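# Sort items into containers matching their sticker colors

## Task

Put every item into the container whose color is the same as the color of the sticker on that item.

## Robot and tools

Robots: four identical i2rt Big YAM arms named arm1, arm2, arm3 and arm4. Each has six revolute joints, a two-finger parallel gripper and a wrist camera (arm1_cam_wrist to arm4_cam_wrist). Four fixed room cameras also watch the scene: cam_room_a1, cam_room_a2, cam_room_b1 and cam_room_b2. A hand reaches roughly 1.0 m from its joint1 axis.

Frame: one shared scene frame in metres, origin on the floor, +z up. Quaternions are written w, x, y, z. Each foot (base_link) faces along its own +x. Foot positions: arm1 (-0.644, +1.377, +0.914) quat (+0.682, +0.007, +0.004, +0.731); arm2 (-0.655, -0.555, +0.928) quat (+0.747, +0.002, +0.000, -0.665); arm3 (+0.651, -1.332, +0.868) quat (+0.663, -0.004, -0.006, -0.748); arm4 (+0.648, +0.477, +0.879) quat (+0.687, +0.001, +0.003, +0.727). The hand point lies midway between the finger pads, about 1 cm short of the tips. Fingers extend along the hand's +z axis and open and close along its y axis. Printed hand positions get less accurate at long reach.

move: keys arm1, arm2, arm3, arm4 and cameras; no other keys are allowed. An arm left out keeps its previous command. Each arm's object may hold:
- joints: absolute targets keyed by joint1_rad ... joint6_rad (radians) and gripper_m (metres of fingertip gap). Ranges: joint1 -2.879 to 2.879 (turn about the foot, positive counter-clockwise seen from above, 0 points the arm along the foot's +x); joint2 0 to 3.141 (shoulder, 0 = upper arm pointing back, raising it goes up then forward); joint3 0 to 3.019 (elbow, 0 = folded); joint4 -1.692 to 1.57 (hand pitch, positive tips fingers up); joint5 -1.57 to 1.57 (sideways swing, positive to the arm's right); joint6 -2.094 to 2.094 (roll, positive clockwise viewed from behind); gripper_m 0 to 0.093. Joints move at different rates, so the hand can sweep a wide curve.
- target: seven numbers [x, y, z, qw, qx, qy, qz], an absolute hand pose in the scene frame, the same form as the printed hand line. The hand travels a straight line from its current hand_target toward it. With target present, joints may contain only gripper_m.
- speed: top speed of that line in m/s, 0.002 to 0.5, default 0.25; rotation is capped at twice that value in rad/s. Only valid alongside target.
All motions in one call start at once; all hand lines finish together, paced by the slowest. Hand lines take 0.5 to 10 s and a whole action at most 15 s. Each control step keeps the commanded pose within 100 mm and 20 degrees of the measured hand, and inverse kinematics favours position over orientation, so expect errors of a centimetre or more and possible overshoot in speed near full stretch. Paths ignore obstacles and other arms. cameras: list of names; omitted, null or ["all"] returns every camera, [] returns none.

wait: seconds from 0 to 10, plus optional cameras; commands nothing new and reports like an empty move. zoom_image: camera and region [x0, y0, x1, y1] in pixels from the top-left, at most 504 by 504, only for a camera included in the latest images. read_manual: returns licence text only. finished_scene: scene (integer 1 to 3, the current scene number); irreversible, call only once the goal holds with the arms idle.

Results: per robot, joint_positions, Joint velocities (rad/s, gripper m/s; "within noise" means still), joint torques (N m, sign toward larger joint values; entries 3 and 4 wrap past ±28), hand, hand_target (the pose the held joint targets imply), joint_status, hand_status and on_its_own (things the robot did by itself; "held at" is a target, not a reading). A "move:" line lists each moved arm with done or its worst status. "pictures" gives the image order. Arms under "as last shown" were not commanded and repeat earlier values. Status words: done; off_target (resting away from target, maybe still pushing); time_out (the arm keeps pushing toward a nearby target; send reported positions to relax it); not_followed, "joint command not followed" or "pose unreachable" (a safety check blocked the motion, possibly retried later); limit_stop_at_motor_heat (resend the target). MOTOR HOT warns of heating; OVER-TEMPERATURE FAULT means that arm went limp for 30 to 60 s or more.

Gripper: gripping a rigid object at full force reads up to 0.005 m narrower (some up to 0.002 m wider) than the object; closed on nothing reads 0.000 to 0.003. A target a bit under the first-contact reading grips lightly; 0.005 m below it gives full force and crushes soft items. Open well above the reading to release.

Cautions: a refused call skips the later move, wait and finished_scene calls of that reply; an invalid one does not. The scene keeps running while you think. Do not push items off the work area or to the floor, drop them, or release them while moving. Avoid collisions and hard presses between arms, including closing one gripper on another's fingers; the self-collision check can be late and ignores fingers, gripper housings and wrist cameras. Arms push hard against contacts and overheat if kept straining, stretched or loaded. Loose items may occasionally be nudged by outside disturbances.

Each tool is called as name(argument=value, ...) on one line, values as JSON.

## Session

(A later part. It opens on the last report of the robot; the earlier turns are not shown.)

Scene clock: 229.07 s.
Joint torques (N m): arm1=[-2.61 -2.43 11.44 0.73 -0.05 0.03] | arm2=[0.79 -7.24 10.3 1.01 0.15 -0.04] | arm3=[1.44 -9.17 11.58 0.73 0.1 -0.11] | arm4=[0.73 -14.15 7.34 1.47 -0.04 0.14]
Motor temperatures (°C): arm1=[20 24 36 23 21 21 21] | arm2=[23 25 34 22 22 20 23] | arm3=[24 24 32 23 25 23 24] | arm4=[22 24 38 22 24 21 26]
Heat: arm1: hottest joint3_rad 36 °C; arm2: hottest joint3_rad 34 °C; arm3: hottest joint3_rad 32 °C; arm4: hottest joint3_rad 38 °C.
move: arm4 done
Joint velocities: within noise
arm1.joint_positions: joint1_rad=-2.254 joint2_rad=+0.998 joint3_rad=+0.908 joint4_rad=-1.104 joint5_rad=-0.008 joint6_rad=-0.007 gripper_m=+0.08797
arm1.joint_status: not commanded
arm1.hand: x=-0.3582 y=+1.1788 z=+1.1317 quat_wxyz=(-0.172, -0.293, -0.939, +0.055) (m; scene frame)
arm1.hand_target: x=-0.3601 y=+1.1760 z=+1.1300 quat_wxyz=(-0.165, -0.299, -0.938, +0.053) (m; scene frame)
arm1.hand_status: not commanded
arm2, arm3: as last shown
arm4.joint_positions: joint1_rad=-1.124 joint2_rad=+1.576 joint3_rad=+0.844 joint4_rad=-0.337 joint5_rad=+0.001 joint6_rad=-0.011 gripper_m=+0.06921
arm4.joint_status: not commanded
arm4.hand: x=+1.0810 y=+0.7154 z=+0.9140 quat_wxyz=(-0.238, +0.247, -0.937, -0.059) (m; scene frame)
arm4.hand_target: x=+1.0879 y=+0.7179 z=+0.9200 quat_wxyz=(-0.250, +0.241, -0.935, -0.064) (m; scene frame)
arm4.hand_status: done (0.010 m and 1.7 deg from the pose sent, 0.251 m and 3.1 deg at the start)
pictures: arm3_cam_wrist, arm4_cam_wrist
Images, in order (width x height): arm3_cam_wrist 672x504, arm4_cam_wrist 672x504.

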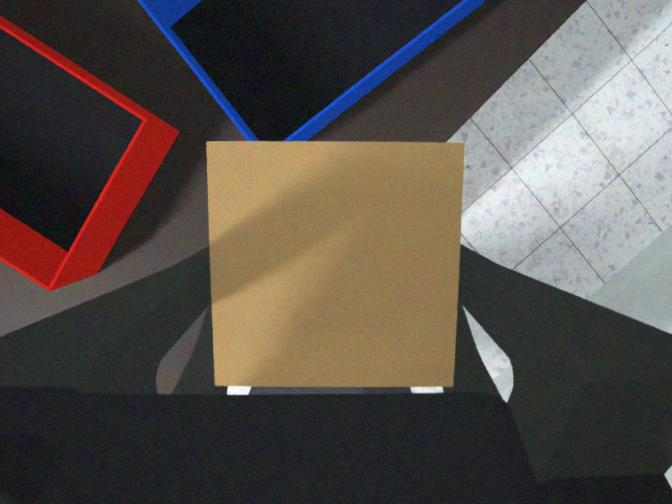

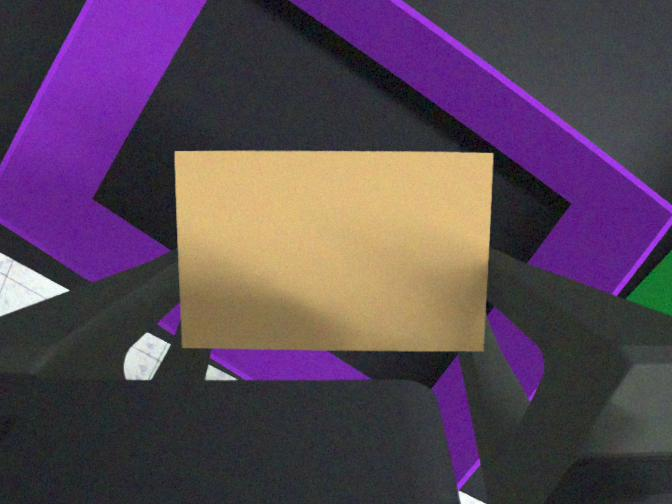

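move(arm3={"target": [1.134, -1.744, 0.93, 0.2427, 0.3359, 0.9057, -0.0900], "speed": 0.25}, arm4={"target": [1.092, 0.720, 0.756, 0.2506, -0.2410, 0.9354, 0.0646], "speed": 0.18}, cameras=["arm3_cam_wrist", "arm4_cam_wrist"])

Scene clock: 255.57 s.
Joint torques (N m): arm1=[-2.26 -2.55 11.56 0.64 -0.04 0.04] | arm2=[0.73 -7.24 10.28 1.01 0.16 -0.03] | arm3=[1.61 -19.08 12.04 1.51 -0.07 -0.06] | arm4=[0.79 -15.62 4.59 1.51 -0.03 0.12]
Motor temperatures (°C): arm1=[20 24 36 23 21 21 21] | arm2=[23 25 34 22 22 20 23] | arm3=[24 24 31 23 24 23 24] | arm4=[22 23 36 22 24 21 26]
Heat: arm1: hottest joint3_rad 36 °C; arm2: hottest joint3_rad 34 °C; arm3: hottest joint3_rad 31 °C; arm4: hottest joint3_rad 36 °C.
move: arm3 off_target; arm4 done
Joint velocities: within noise
arm1: as last shown
arm2.joint_positions: joint1_rad=+0.914 joint2_rad=+1.054 joint3_rad=+0.910 joint4_rad=-1.050 joint5_rad=+0.001 joint6_rad=+0.012 gripper_m=+0.07993
arm2.joint_status: not commanded
arm2.hand: x=-0.3449 y=-0.7427 z=+1.1384 quat_wxyz=(-0.182, -0.268, -0.945, +0.048) (m; scene frame)
arm2.hand_target: x=-0.3499 y=-0.7400 z=+1.1302 quat_wxyz=(-0.167, -0.264, -0.949, +0.046) (m; scene frame)
arm2.hand_status: not commanded
arm3.joint_positions: joint1_rad=+0.976 joint2_rad=+1.851 joint3_rad=+1.233 joint4_rad=-0.505 joint5_rad=-0.006 joint6_rad=+0.007 gripper_m=+0.05318
arm3.joint_status: not commanded
arm3.hand: x=+1.1113 y=-1.7306 z=+0.9062 quat_wxyz=(-0.212, -0.343, -0.912, +0.081) (m; scene frame)
arm3.hand_target: x=+1.1328 y=-1.7429 z=+0.9308 quat_wxyz=(-0.243, -0.336, -0.906, +0.090) (m; scene frame)
arm3.hand_status: off_target (0.035 m and 3.8 deg from the pose sent, 0.315 m and 1.3 deg at the start)
arm4.joint_positions: joint1_rad=-1.124 joint2_rad=+1.989 joint3_rad=+0.798 joint4_rad=+0.130 joint5_rad=+0.001 joint6_rad=-0.011 gripper_m=+0.06921
arm4.joint_status: not commanded
arm4.hand: x=+1.0852 y=+0.7176 z=+0.7561 quat_wxyz=(-0.242, +0.247, -0.936, -0.060) (m; scene frame)
arm4.hand_target: x=+1.0919 y=+0.7199 z=+0.7562 quat_wxyz=(-0.251, +0.241, -0.935, -0.065) (m; scene frame)
arm4.hand_status: done (0.007 m and 1.2 deg from the pose sent, 0.159 m and 1.7 deg at the start)
pictures: arm3_cam_wrist, arm4_cam_wrist
Images, in order (width x height): arm3_cam_wrist 672x504, arm4_cam_wrist 672x504.

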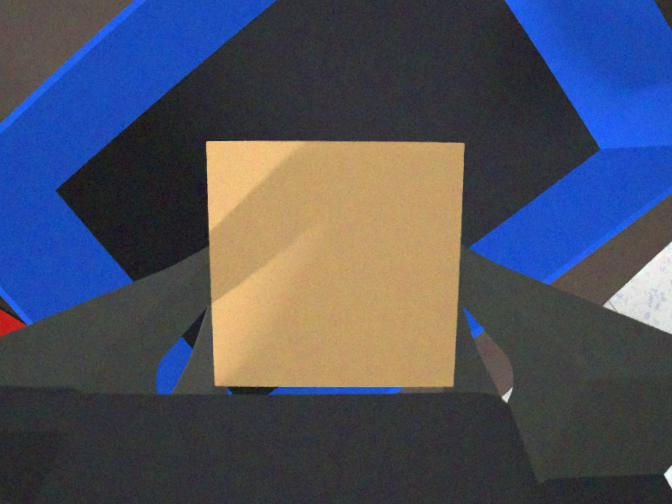

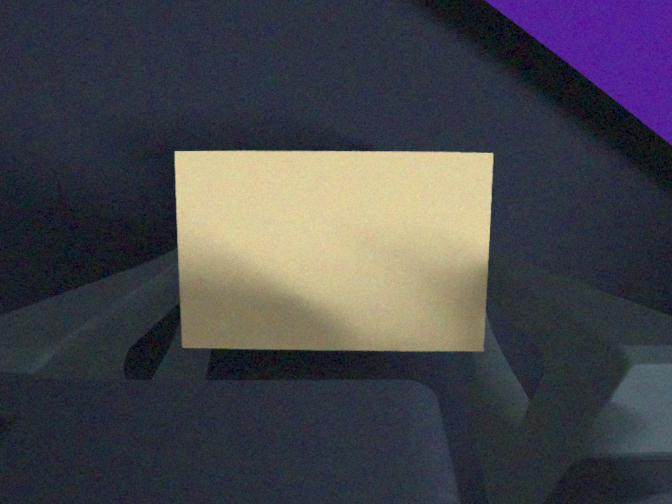

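move(arm3={"target": [1.142, -1.752, 0.795, 0.2427, 0.3359, 0.9057, -0.0900], "speed": 0.15}, arm4={"target": [1.092, 0.720, 0.738, 0.2506, -0.2410, 0.9354, 0.0646], "speed": 0.07}, cameras=["arm3_cam_wrist"])

move(arm3={"target": [1.142, -1.752, 0.778, 0.2427, 0.3359, 0.9057, -0.0900], "speed": 0.08}, arm4={"target": [1.092, 0.720, 0.728, 0.2506, -0.2410, 0.9354, 0.0646], "speed": 0.06}, cameras=["arm3_cam_wrist", "arm4_cam_wrist"])

Scene clock: 270.00 s.
Joint torques (N m): arm1=[-2.43 -2.08 11.54 0.55 -0.07 0.07] | arm2=[0.79 -7.24 10.3 0.98 0.16 -0.03] | arm3=[1.61 -20.6 8.16 1.62 -0.05 -0.06] | arm4=[0.56 -14.68 4.51 1.51 -0.03 0.1]
Motor temperatures (°C): arm1=[20 24 36 23 21 21 21] | arm2=[23 25 34 22 22 20 23] | arm3=[24 25 31 23 24 23 25] | arm4=[22 23 34 22 24 21 26]
Heat: arm1: hottest joint3_rad 36 °C; arm2: hottest joint3_rad 34 °C; arm3: hottest joint3_rad 31 °C; arm4: hottest joint3_rad 34 °C.
move: arm3 off_target; arm4 done
Joint velocities: within noise
arm1, arm2: as last shown
arm3.joint_positions: joint1_rad=+0.976 joint2_rad=+2.101 joint3_rad=+1.233 joint4_rad=-0.224 joint5_rad=-0.006 joint6_rad=+0.007 gripper_m=+0.05318
arm3.joint_status: not commanded
arm3.hand: x=+1.1284 y=-1.7470 z=+0.7868 quat_wxyz=(-0.226, -0.341, -0.908, +0.086) (m; scene frame)
arm3.hand_target: x=+1.1417 y=-1.7517 z=+0.7953 quat_wxyz=(-0.243, -0.336, -0.906, +0.090) (m; scene frame)
arm3.hand_status: off_target (0.017 m and 2.1 deg from the pose sent, 0.117 m and 3.8 deg at the start)
arm4.joint_positions: joint1_rad=-1.124 joint2_rad=+2.029 joint3_rad=+0.798 joint4_rad=+0.176 joint5_rad=+0.001 joint6_rad=-0.011 gripper_m=+0.06921
arm4.joint_status: not commanded
arm4.hand: x=+1.0845 y=+0.7172 z=+0.7423 quat_wxyz=(-0.245, +0.246, -0.936, -0.061) (m; scene frame)
arm4.hand_target: x=+1.0918 y=+0.7198 z=+0.7381 quat_wxyz=(-0.250, +0.241, -0.935, -0.065) (m; scene frame)
arm4.hand_status: done (0.009 m and 1.0 deg from the pose sent, 0.019 m and 1.2 deg at the start)
pictures: arm3_cam_wrist
Images, in order (width x height): arm3_cam_wrist 672x504.

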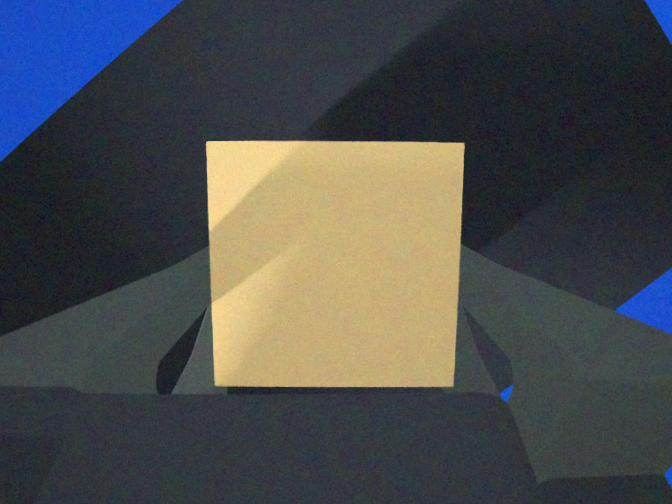

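Scene clock: 271.00 s.
Joint torques (N m): arm1=[-2.78 -2.2 11.51 0.69 -0.03 0.05] | arm2=[0.85 -7.24 10.28 0.99 0.15 -0.03] | arm3=[1.49 -19.96 8.05 1.65 -0.04 -0.04] | arm4=[0.56 -13.74 4.82 1.39 0.01 0.11]
Motor temperatures (°C): arm1=[20 24 36 23 21 21 21] | arm2=[23 25 34 22 22 20 23] | arm3=[24 25 31 23 24 23 25] | arm4=[22 23 34 22 24 21 26]
Heat: arm1: hottest joint3_rad 36 °C; arm2: hottest joint3_rad 34 °C; arm3: hottest joint3_rad 31 °C; arm4: hottest joint3_rad 34 °C.
move: arm3 off_target; arm4 off_target
Joint velocities: within noise
arm1, arm2: as last shown
arm3.joint_positions: joint1_rad=+0.976 joint2_rad=+2.125 joint3_rad=+1.233 joint4_rad=-0.190 joint5_rad=-0.006 joint6_rad=+0.007 gripper_m=+0.05318
arm3.joint_status: not commanded
arm3.hand: x=+1.1299 y=-1.7484 z=+0.7760 quat_wxyz=(-0.231, -0.341, -0.907, +0.087) (m; scene frame)
arm3.hand_target: x=+1.1418 y=-1.7518 z=+0.7784 quat_wxyz=(-0.243, -0.336, -0.906, +0.090) (m; scene frame)
arm3.hand_status: off_target (0.013 m and 1.5 deg from the pose sent, 0.017 m and 2.1 deg at the start)
arm4.joint_positions: joint1_rad=-1.124 joint2_rad=+2.046 joint3_rad=+0.799 joint4_rad=+0.204 joint5_rad=-0.001 joint6_rad=-0.011 gripper_m=+0.06921
arm4.joint_status: not commanded
arm4.hand: x=+1.0858 y=+0.7182 z=+0.7376 quat_wxyz=(-0.250, +0.246, -0.934, -0.063) (m; scene frame)
arm4.hand_target: x=+1.0916 y=+0.7197 z=+0.7282 quat_wxyz=(-0.250, +0.241, -0.935, -0.064) (m; scene frame)
arm4.hand_status: off_target (0.012 m and 0.6 deg from the pose sent, 0.016 m and 1.0 deg at the start)
pictures: arm3_cam_wrist, arm4_cam_wrist
Images, in order (width x height): arm3_cam_wrist 672x504, arm4_cam_wrist 672x504.

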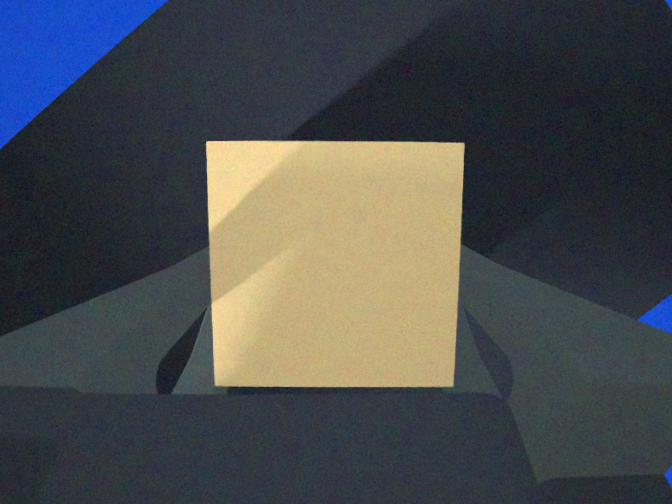

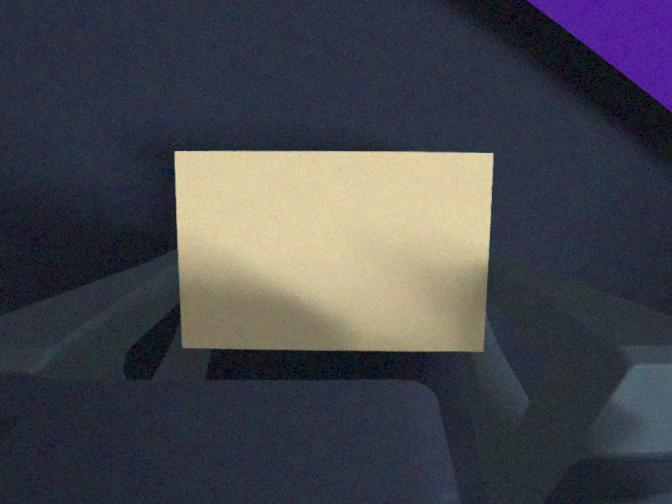

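move(arm3={"target": [1.142, -1.752, 0.765, 0.2427, 0.3359, 0.9057, -0.0900], "speed": 0.08}, arm4={"target": [1.092, 0.720, 0.721, 0.2506, -0.2410, 0.9354, 0.0646], "speed": 0.06}, cameras=[])

move(arm3={"target": [1.142, -1.752, 0.755, 0.2427, 0.3359, 0.9057, -0.0900], "speed": 0.08}, cameras=["arm3_cam_wrist", "arm4_cam_wrist"])

Scene clock: 276.40 s.
Joint torques (N m): arm1=[-2.43 -3.08 11.63 0.69 -0.03 0.07] | arm2=[0.79 -7.18 10.28 1.01 0.15 -0.03] | arm3=[1.67 -19.66 8.02 1.61 -0.02 -0.05] | arm4=[0.5 -12.75 4.96 1.25 0.09 0.11]
Motor temperatures (°C): arm1=[20 24 36 23 21 21 21] | arm2=[23 25 34 22 22 20 23] | arm3=[24 25 31 23 24 23 25] | arm4=[22 24 34 22 24 21 26]
Heat: arm1: hottest joint3_rad 36 °C; arm2: hottest joint3_rad 34 °C; arm3: hottest joint3_rad 31 °C; arm4: hottest joint3_rad 34 °C.
move: arm3 off_target; arm4 off_target
Joint velocities: within noise
arm1, arm2: as last shown
arm3.joint_positions: joint1_rad=+0.976 joint2_rad=+2.147 joint3_rad=+1.233 joint4_rad=-0.162 joint5_rad=-0.006 joint6_rad=+0.007 gripper_m=+0.05318
arm3.joint_status: not commanded
arm3.hand: x=+1.1306 y=-1.7491 z=+0.7659 quat_wxyz=(-0.233, -0.340, -0.907, +0.088) (m; scene frame)
arm3.hand_target: x=+1.1418 y=-1.7518 z=+0.7652 quat_wxyz=(-0.243, -0.336, -0.906, +0.090) (m; scene frame)
arm3.hand_status: off_target (0.012 m and 1.2 deg from the pose sent, 0.017 m and 1.5 deg at the start)
arm4.joint_positions: joint1_rad=-1.124 joint2_rad=+2.053 joint3_rad=+0.799 joint4_rad=+0.224 joint5_rad=-0.002 joint6_rad=-0.011 gripper_m=+0.06921
arm4.joint_status: not commanded
arm4.hand: x=+1.0879 y=+0.7197 z=+0.7370 quat_wxyz=(-0.256, +0.246, -0.933, -0.065) (m; scene frame)
arm4.hand_target: x=+1.0912 y=+0.7196 z=+0.7215 quat_wxyz=(-0.250, +0.241, -0.935, -0.065) (m; scene frame)
arm4.hand_status: off_target (0.017 m and 0.9 deg from the pose sent, 0.018 m and 0.6 deg at the start)
pictures: none
No camera images: "cameras" was empty.

Scene clock: 277.37 s.
Joint torques (N m): arm1=[-2.49 -3.14 11.69 0.69 -0.08 0.06] | arm2=[0.73 -7.18 10.29 1.01 0.14 -0.04] | arm3=[1.79 -18.08 8.08 1.69 0.01 -0.04] | arm4=[0.56 -12.45 5.03 1.31 0.07 0.11]
Motor temperatures (°C): arm1=[20 24 36 23 21 21 21] | arm2=[23 25 34 22 22 20 23] | arm3=[24 25 31 23 24 23 25] | arm4=[22 24 33 22 24 21 26]
Heat: arm1: hottest joint3_rad 36 °C; arm2: hottest joint3_rad 34 °C; arm3: hottest joint3_rad 31 °C; arm4: hottest joint3_rad 33 °C.
move: arm3 off_target
Joint velocities: within noise
arm1, arm2: as last shown
arm3.joint_positions: joint1_rad=+0.976 joint2_rad=+2.151 joint3_rad=+1.233 joint4_rad=-0.145 joint5_rad=-0.006 joint6_rad=+0.007 gripper_m=+0.05318
arm3.joint_status: not commanded
arm3.hand: x=+1.1328 y=-1.7510 z=+0.7654 quat_wxyz=(-0.240, -0.340, -0.905, +0.090) (m; scene frame)
arm3.hand_target: x=+1.1416 y=-1.7517 z=+0.7553 quat_wxyz=(-0.243, -0.336, -0.906, +0.090) (m; scene frame)
arm3.hand_status: off_target (0.014 m and 0.6 deg from the pose sent, 0.016 m and 1.2 deg at the start)
arm4.joint_positions: joint1_rad=-1.124 joint2_rad=+2.053 joint3_rad=+0.799 joint4_rad=+0.225 joint5_rad=-0.002 joint6_rad=-0.011 gripper_m=+0.06921
arm4.joint_status: not commanded
arm4.hand: x=+1.0879 y=+0.7197 z=+0.7370 quat_wxyz=(-0.256, +0.246, -0.932, -0.065) (m; scene frame)
arm4.hand_target: x=+1.0913 y=+0.7196 z=+0.7215 quat_wxyz=(-0.251, +0.241, -0.935, -0.065) (m; scene frame)
arm4.hand_status: not commanded
pictures: arm3_cam_wrist, arm4_cam_wrist
Images, in order (width x height): arm3_cam_wrist 672x504, arm4_cam_wrist 672x504.

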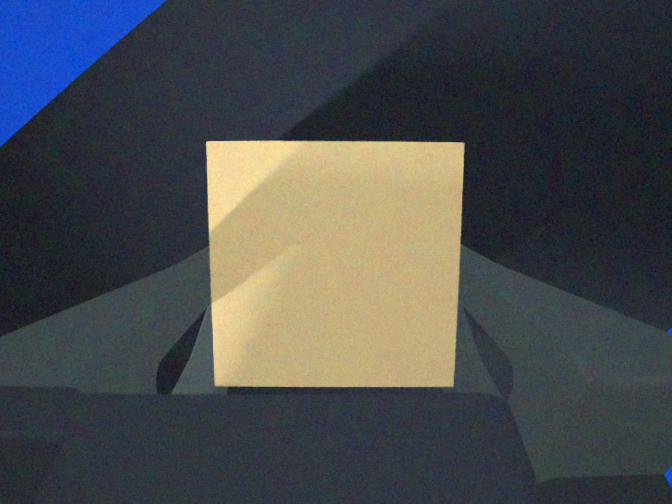

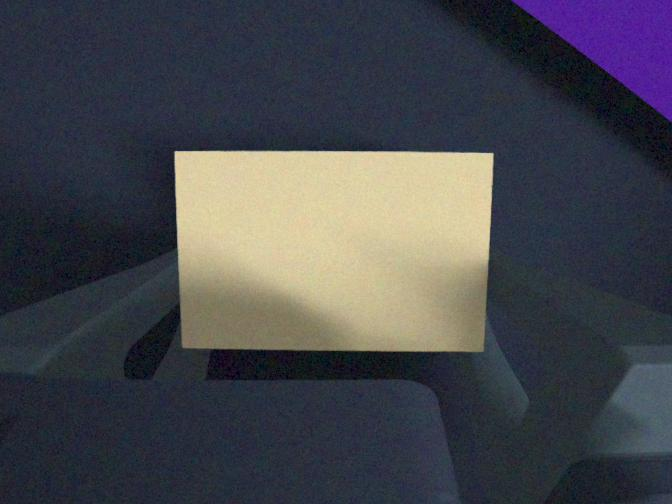

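Both in contact. Release and retreat.

move(arm3={"target": [1.142, -1.752, 0.763, 0.2427, 0.3359, 0.9057, -0.0900], "speed": 0.05, "joints": {"gripper_m": 0.078}}, arm4={"target": [1.092, 0.720, 0.729, 0.2506, -0.2410, 0.9354, 0.0646], "speed": 0.05, "joints": {"gripper_m": 0.086}}, cameras=[])

move(arm3={"target": [1.10, -1.716, 0.88, 0.2427, 0.3359, 0.9057, -0.0900], "speed": 0.2}, arm4={"target": [1.05, 0.697, 0.85, 0.2506, -0.2410, 0.9354, 0.0646], "speed": 0.2}, cameras=["arm3_cam_wrist", "arm4_cam_wrist", "cam_room_a1", "cam_room_a2"])

Scene clock: 283.60 s.
Joint torques (N m): arm1=[-2.78 -2.37 11.51 0.73 -0.06 0.06] | arm2=[0.97 -7.3 10.29 0.98 0.15 -0.03] | arm3=[1.73 -20.31 7.99 0.99 0 -0.05] | arm4=[0.67 -14.8 4.55 0.57 0.09 0.11]
Motor temperatures (°C): arm1=[20 24 36 23 21 21 21] | arm2=[23 25 34 22 22 20 23] | arm3=[24 25 31 23 24 23 25] | arm4=[22 24 33 22 24 21 26]
Heat: arm1: hottest joint3_rad 36 °C; arm2: hottest joint3_rad 34 °C; arm3: hottest joint3_rad 31 °C; arm4: hottest joint3_rad 33 °C.
move: arm3 off_target; arm4 done
Joint velocities: within noise
arm1, arm2: as last shown
arm3.joint_positions: joint1_rad=+0.976 joint2_rad=+2.158 joint3_rad=+1.233 joint4_rad=-0.143 joint5_rad=-0.006 joint6_rad=+0.007 gripper_m=+0.07796
arm3.joint_status: all done
arm3.hand: x=+1.1317 y=-1.7501 z=+0.7613 quat_wxyz=(-0.237, -0.340, -0.906, +0.089) (m; scene frame)
arm3.hand_target: x=+1.1419 y=-1.7519 z=+0.7631 quat_wxyz=(-0.243, -0.336, -0.906, +0.090) (m; scene frame)
arm3.hand_status: off_target (0.011 m and 0.8 deg from the pose sent, 0.010 m and 0.6 deg at the start)
arm4.joint_positions: joint1_rad=-1.122 joint2_rad=+2.055 joint3_rad=+0.802 joint4_rad=+0.225 joint5_rad=-0.003 joint6_rad=-0.011 gripper_m=+0.08591
arm4.joint_status: all done
arm4.hand: x=+1.0889 y=+0.7210 z=+0.7368 quat_wxyz=(-0.257, +0.246, -0.932, -0.066) (m; scene frame)
arm4.hand_target: x=+1.0918 y=+0.7200 z=+0.7292 quat_wxyz=(-0.251, +0.241, -0.935, -0.065) (m; scene frame)
arm4.hand_status: done (0.008 m and 1.0 deg from the pose sent, 0.009 m and 0.9 deg at the start)
pictures: none
No camera images: "cameras" was empty.

Scene clock: 284.93 s.
Joint torques (N m): arm1=[-3.19 -2.08 11.66 0.68 -0.05 0.06] | arm2=[0.79 -7.3 10.25 0.99 0.15 -0.03] | arm3=[1.55 -17.49 6.97 0.77 0.07 -0.08] | arm4=[-0.09 -12.75 5.3 0.38 0 0.11]
Motor temperatures (°C): arm1=[20 24 36 23 21 21 21] | arm2=[23 25 34 22 22 20 23] | arm3=[24 25 31 23 24 23 24] | arm4=[22 24 33 22 24 21 26]
Heat: arm1: hottest joint3_rad 36 °C; arm2: hottest joint3_rad 34 °C; arm3: hottest joint3_rad 31 °C; arm4: hottest joint3_rad 33 °C.
move: arm3 done; arm4 done
Joint velocities: within noise
arm1, arm2: as last shown
arm3.joint_positions: joint1_rad=+0.976 joint2_rad=+1.834 joint3_rad=+1.107 joint4_rad=-0.312 joint5_rad=-0.009 joint6_rad=+0.007 gripper_m=+0.07796
arm3.joint_status: not commanded
arm3.hand: x=+1.1015 y=-1.7216 z=+0.8863 quat_wxyz=(-0.251, -0.338, -0.902, +0.093) (m; scene frame)
arm3.hand_target: x=+1.0999 y=-1.7161 z=+0.8800 quat_wxyz=(-0.243, -0.336, -0.906, +0.090) (m; scene frame)
arm3.hand_status: done (0.009 m and 1.1 deg from the pose sent, 0.127 m and 0.8 deg at the start)
arm4.joint_positions: joint1_rad=-1.124 joint2_rad=+1.649 joint3_rad=+0.678 joint4_rad=-0.053 joint5_rad=-0.001 joint6_rad=-0.011 gripper_m=+0.08591
arm4.joint_status: not commanded
arm4.hand: x=+1.0532 y=+0.6999 z=+0.8537 quat_wxyz=(-0.259, +0.245, -0.932, -0.065) (m; scene frame)
arm4.hand_target: x=+1.0500 y=+0.6970 z=+0.8501 quat_wxyz=(-0.251, +0.241, -0.935, -0.065) (m; scene frame)
arm4.hand_status: done (0.006 m and 1.1 deg from the pose sent, 0.122 m and 1.0 deg at the start)
pictures: arm3_cam_wrist, arm4_cam_wrist, cam_room_a1, cam_room_a2
Images, in order (width x height): arm3_cam_wrist 672x504, arm4_cam_wrist 672x504, cam_room_a1 672x504, cam_room_a2 672x504.

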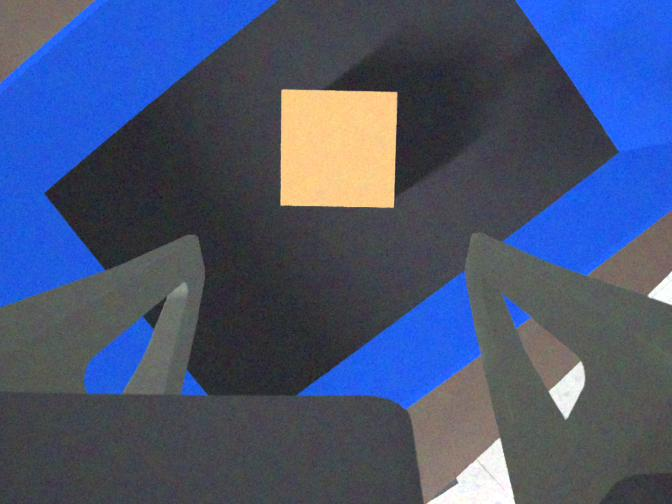

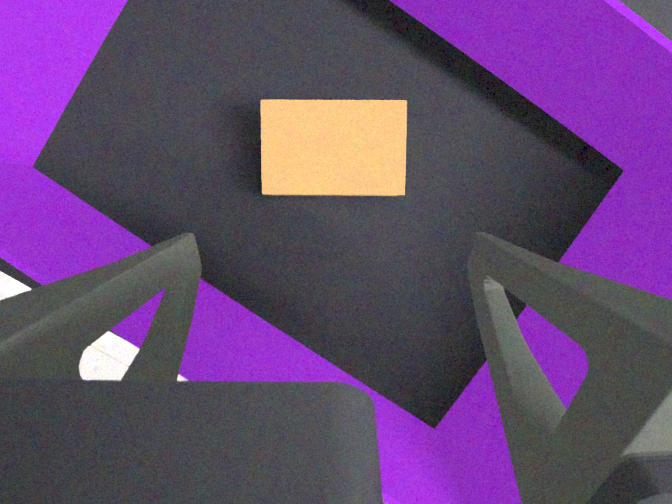

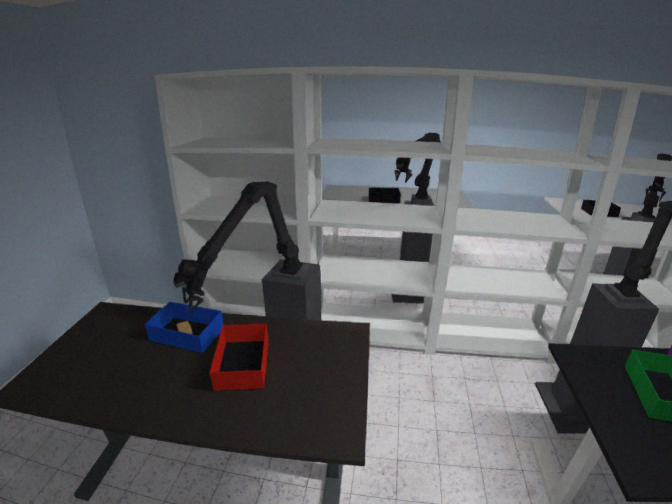

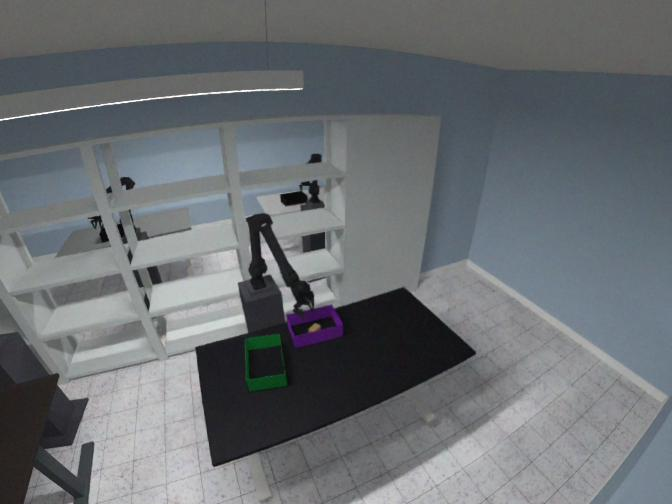

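move(cameras=["arm3_cam_wrist","arm4_cam_wrist"])

Scene clock: 291.40 s.
Joint torques (N m): arm1=[-2.61 -2.37 11.51 0.76 -0.04 0.11] | arm2=[0.85 -7.24 10.3 0.99 0.15 -0.03] | arm3=[1.61 -17.38 6.97 0.73 0.06 -0.07] | arm4=[0.85 -12.98 5.26 0.43 0.01 0.12]
Motor temperatures (°C): arm1=[20 24 36 23 21 21 21] | arm2=[23 25 34 22 22 20 23] | arm3=[24 25 30 23 24 23 24] | arm4=[22 24 32 22 24 21 26]
Heat: arm1: hottest joint3_rad 36 °C; arm2: hottest joint3_rad 34 °C; arm3: hottest joint3_rad 30 °C; arm4: hottest joint3_rad 32 °C.
Joint velocities: within noise
arm1.joint_positions: joint1_rad=-2.254 joint2_rad=+0.998 joint3_rad=+0.908 joint4_rad=-1.104 joint5_rad=-0.008 joint6_rad=-0.007 gripper_m=+0.08797
arm1.joint_status: not commanded
arm1.hand: x=-0.3582 y=+1.1788 z=+1.1317 quat_wxyz=(-0.172, -0.293, -0.939, +0.055) (m; scene frame)
arm1.hand_target: x=-0.3601 y=+1.1760 z=+1.1300 quat_wxyz=(-0.165, -0.299, -0.938, +0.053) (m; scene frame)
arm1.hand_status: not commanded
arm2.joint_positions: joint1_rad=+0.914 joint2_rad=+1.054 joint3_rad=+0.910 joint4_rad=-1.050 joint5_rad=+0.001 joint6_rad=+0.012 gripper_m=+0.07993
arm2.joint_status: not commanded
arm2.hand: x=-0.3449 y=-0.7427 z=+1.1384 quat_wxyz=(-0.182, -0.268, -0.945, +0.048) (m; scene frame)
arm2.hand_target: x=-0.3499 y=-0.7400 z=+1.1302 quat_wxyz=(-0.167, -0.264, -0.949, +0.046) (m; scene frame)
arm2.hand_status: not commanded
arm3.joint_positions: joint1_rad=+0.976 joint2_rad=+1.834 joint3_rad=+1.107 joint4_rad=-0.312 joint5_rad=-0.009 joint6_rad=+0.007 gripper_m=+0.07796
arm3.joint_status: not commanded
arm3.hand: x=+1.1015 y=-1.7216 z=+0.8863 quat_wxyz=(-0.251, -0.338, -0.902, +0.093) (m; scene frame)
arm3.hand_target: x=+1.0999 y=-1.7161 z=+0.8800 quat_wxyz=(-0.243, -0.336, -0.906, +0.090) (m; scene frame)
arm3.hand_status: done (0.009 m and 1.1 deg from the pose sent, 0.127 m and 0.8 deg at the start)
arm4.joint_positions: joint1_rad=-1.124 joint2_rad=+1.649 joint3_rad=+0.678 joint4_rad=-0.053 joint5_rad=-0.001 joint6_rad=-0.011 gripper_m=+0.08591
arm4.joint_status: not commanded
arm4.hand: x=+1.0531 y=+0.6998 z=+0.8537 quat_wxyz=(-0.259, +0.245, -0.932, -0.065) (m; scene frame)
arm4.hand_target: x=+1.0500 y=+0.6970 z=+0.8501 quat_wxyz=(-0.251, +0.241, -0.935, -0.065) (m; scene frame)
arm4.hand_status: done (0.006 m and 1.1 deg from the pose sent, 0.122 m and 1.0 deg at the start)
pictures: arm3_cam_wrist, arm4_cam_wrist
Images, in order (width x height): arm3_cam_wrist 672x504, arm4_cam_wrist 672x504.

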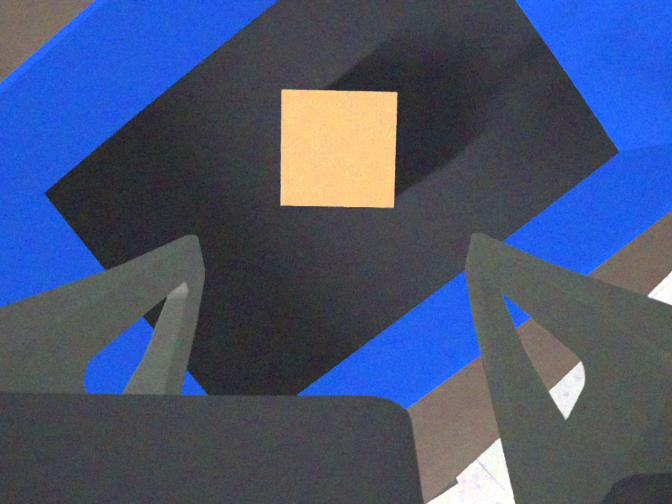

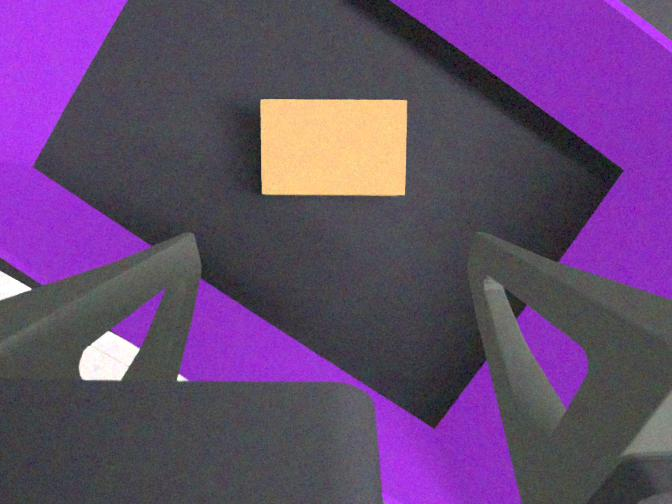

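finished_scene(scene=3)

The scene is finished: the task was done.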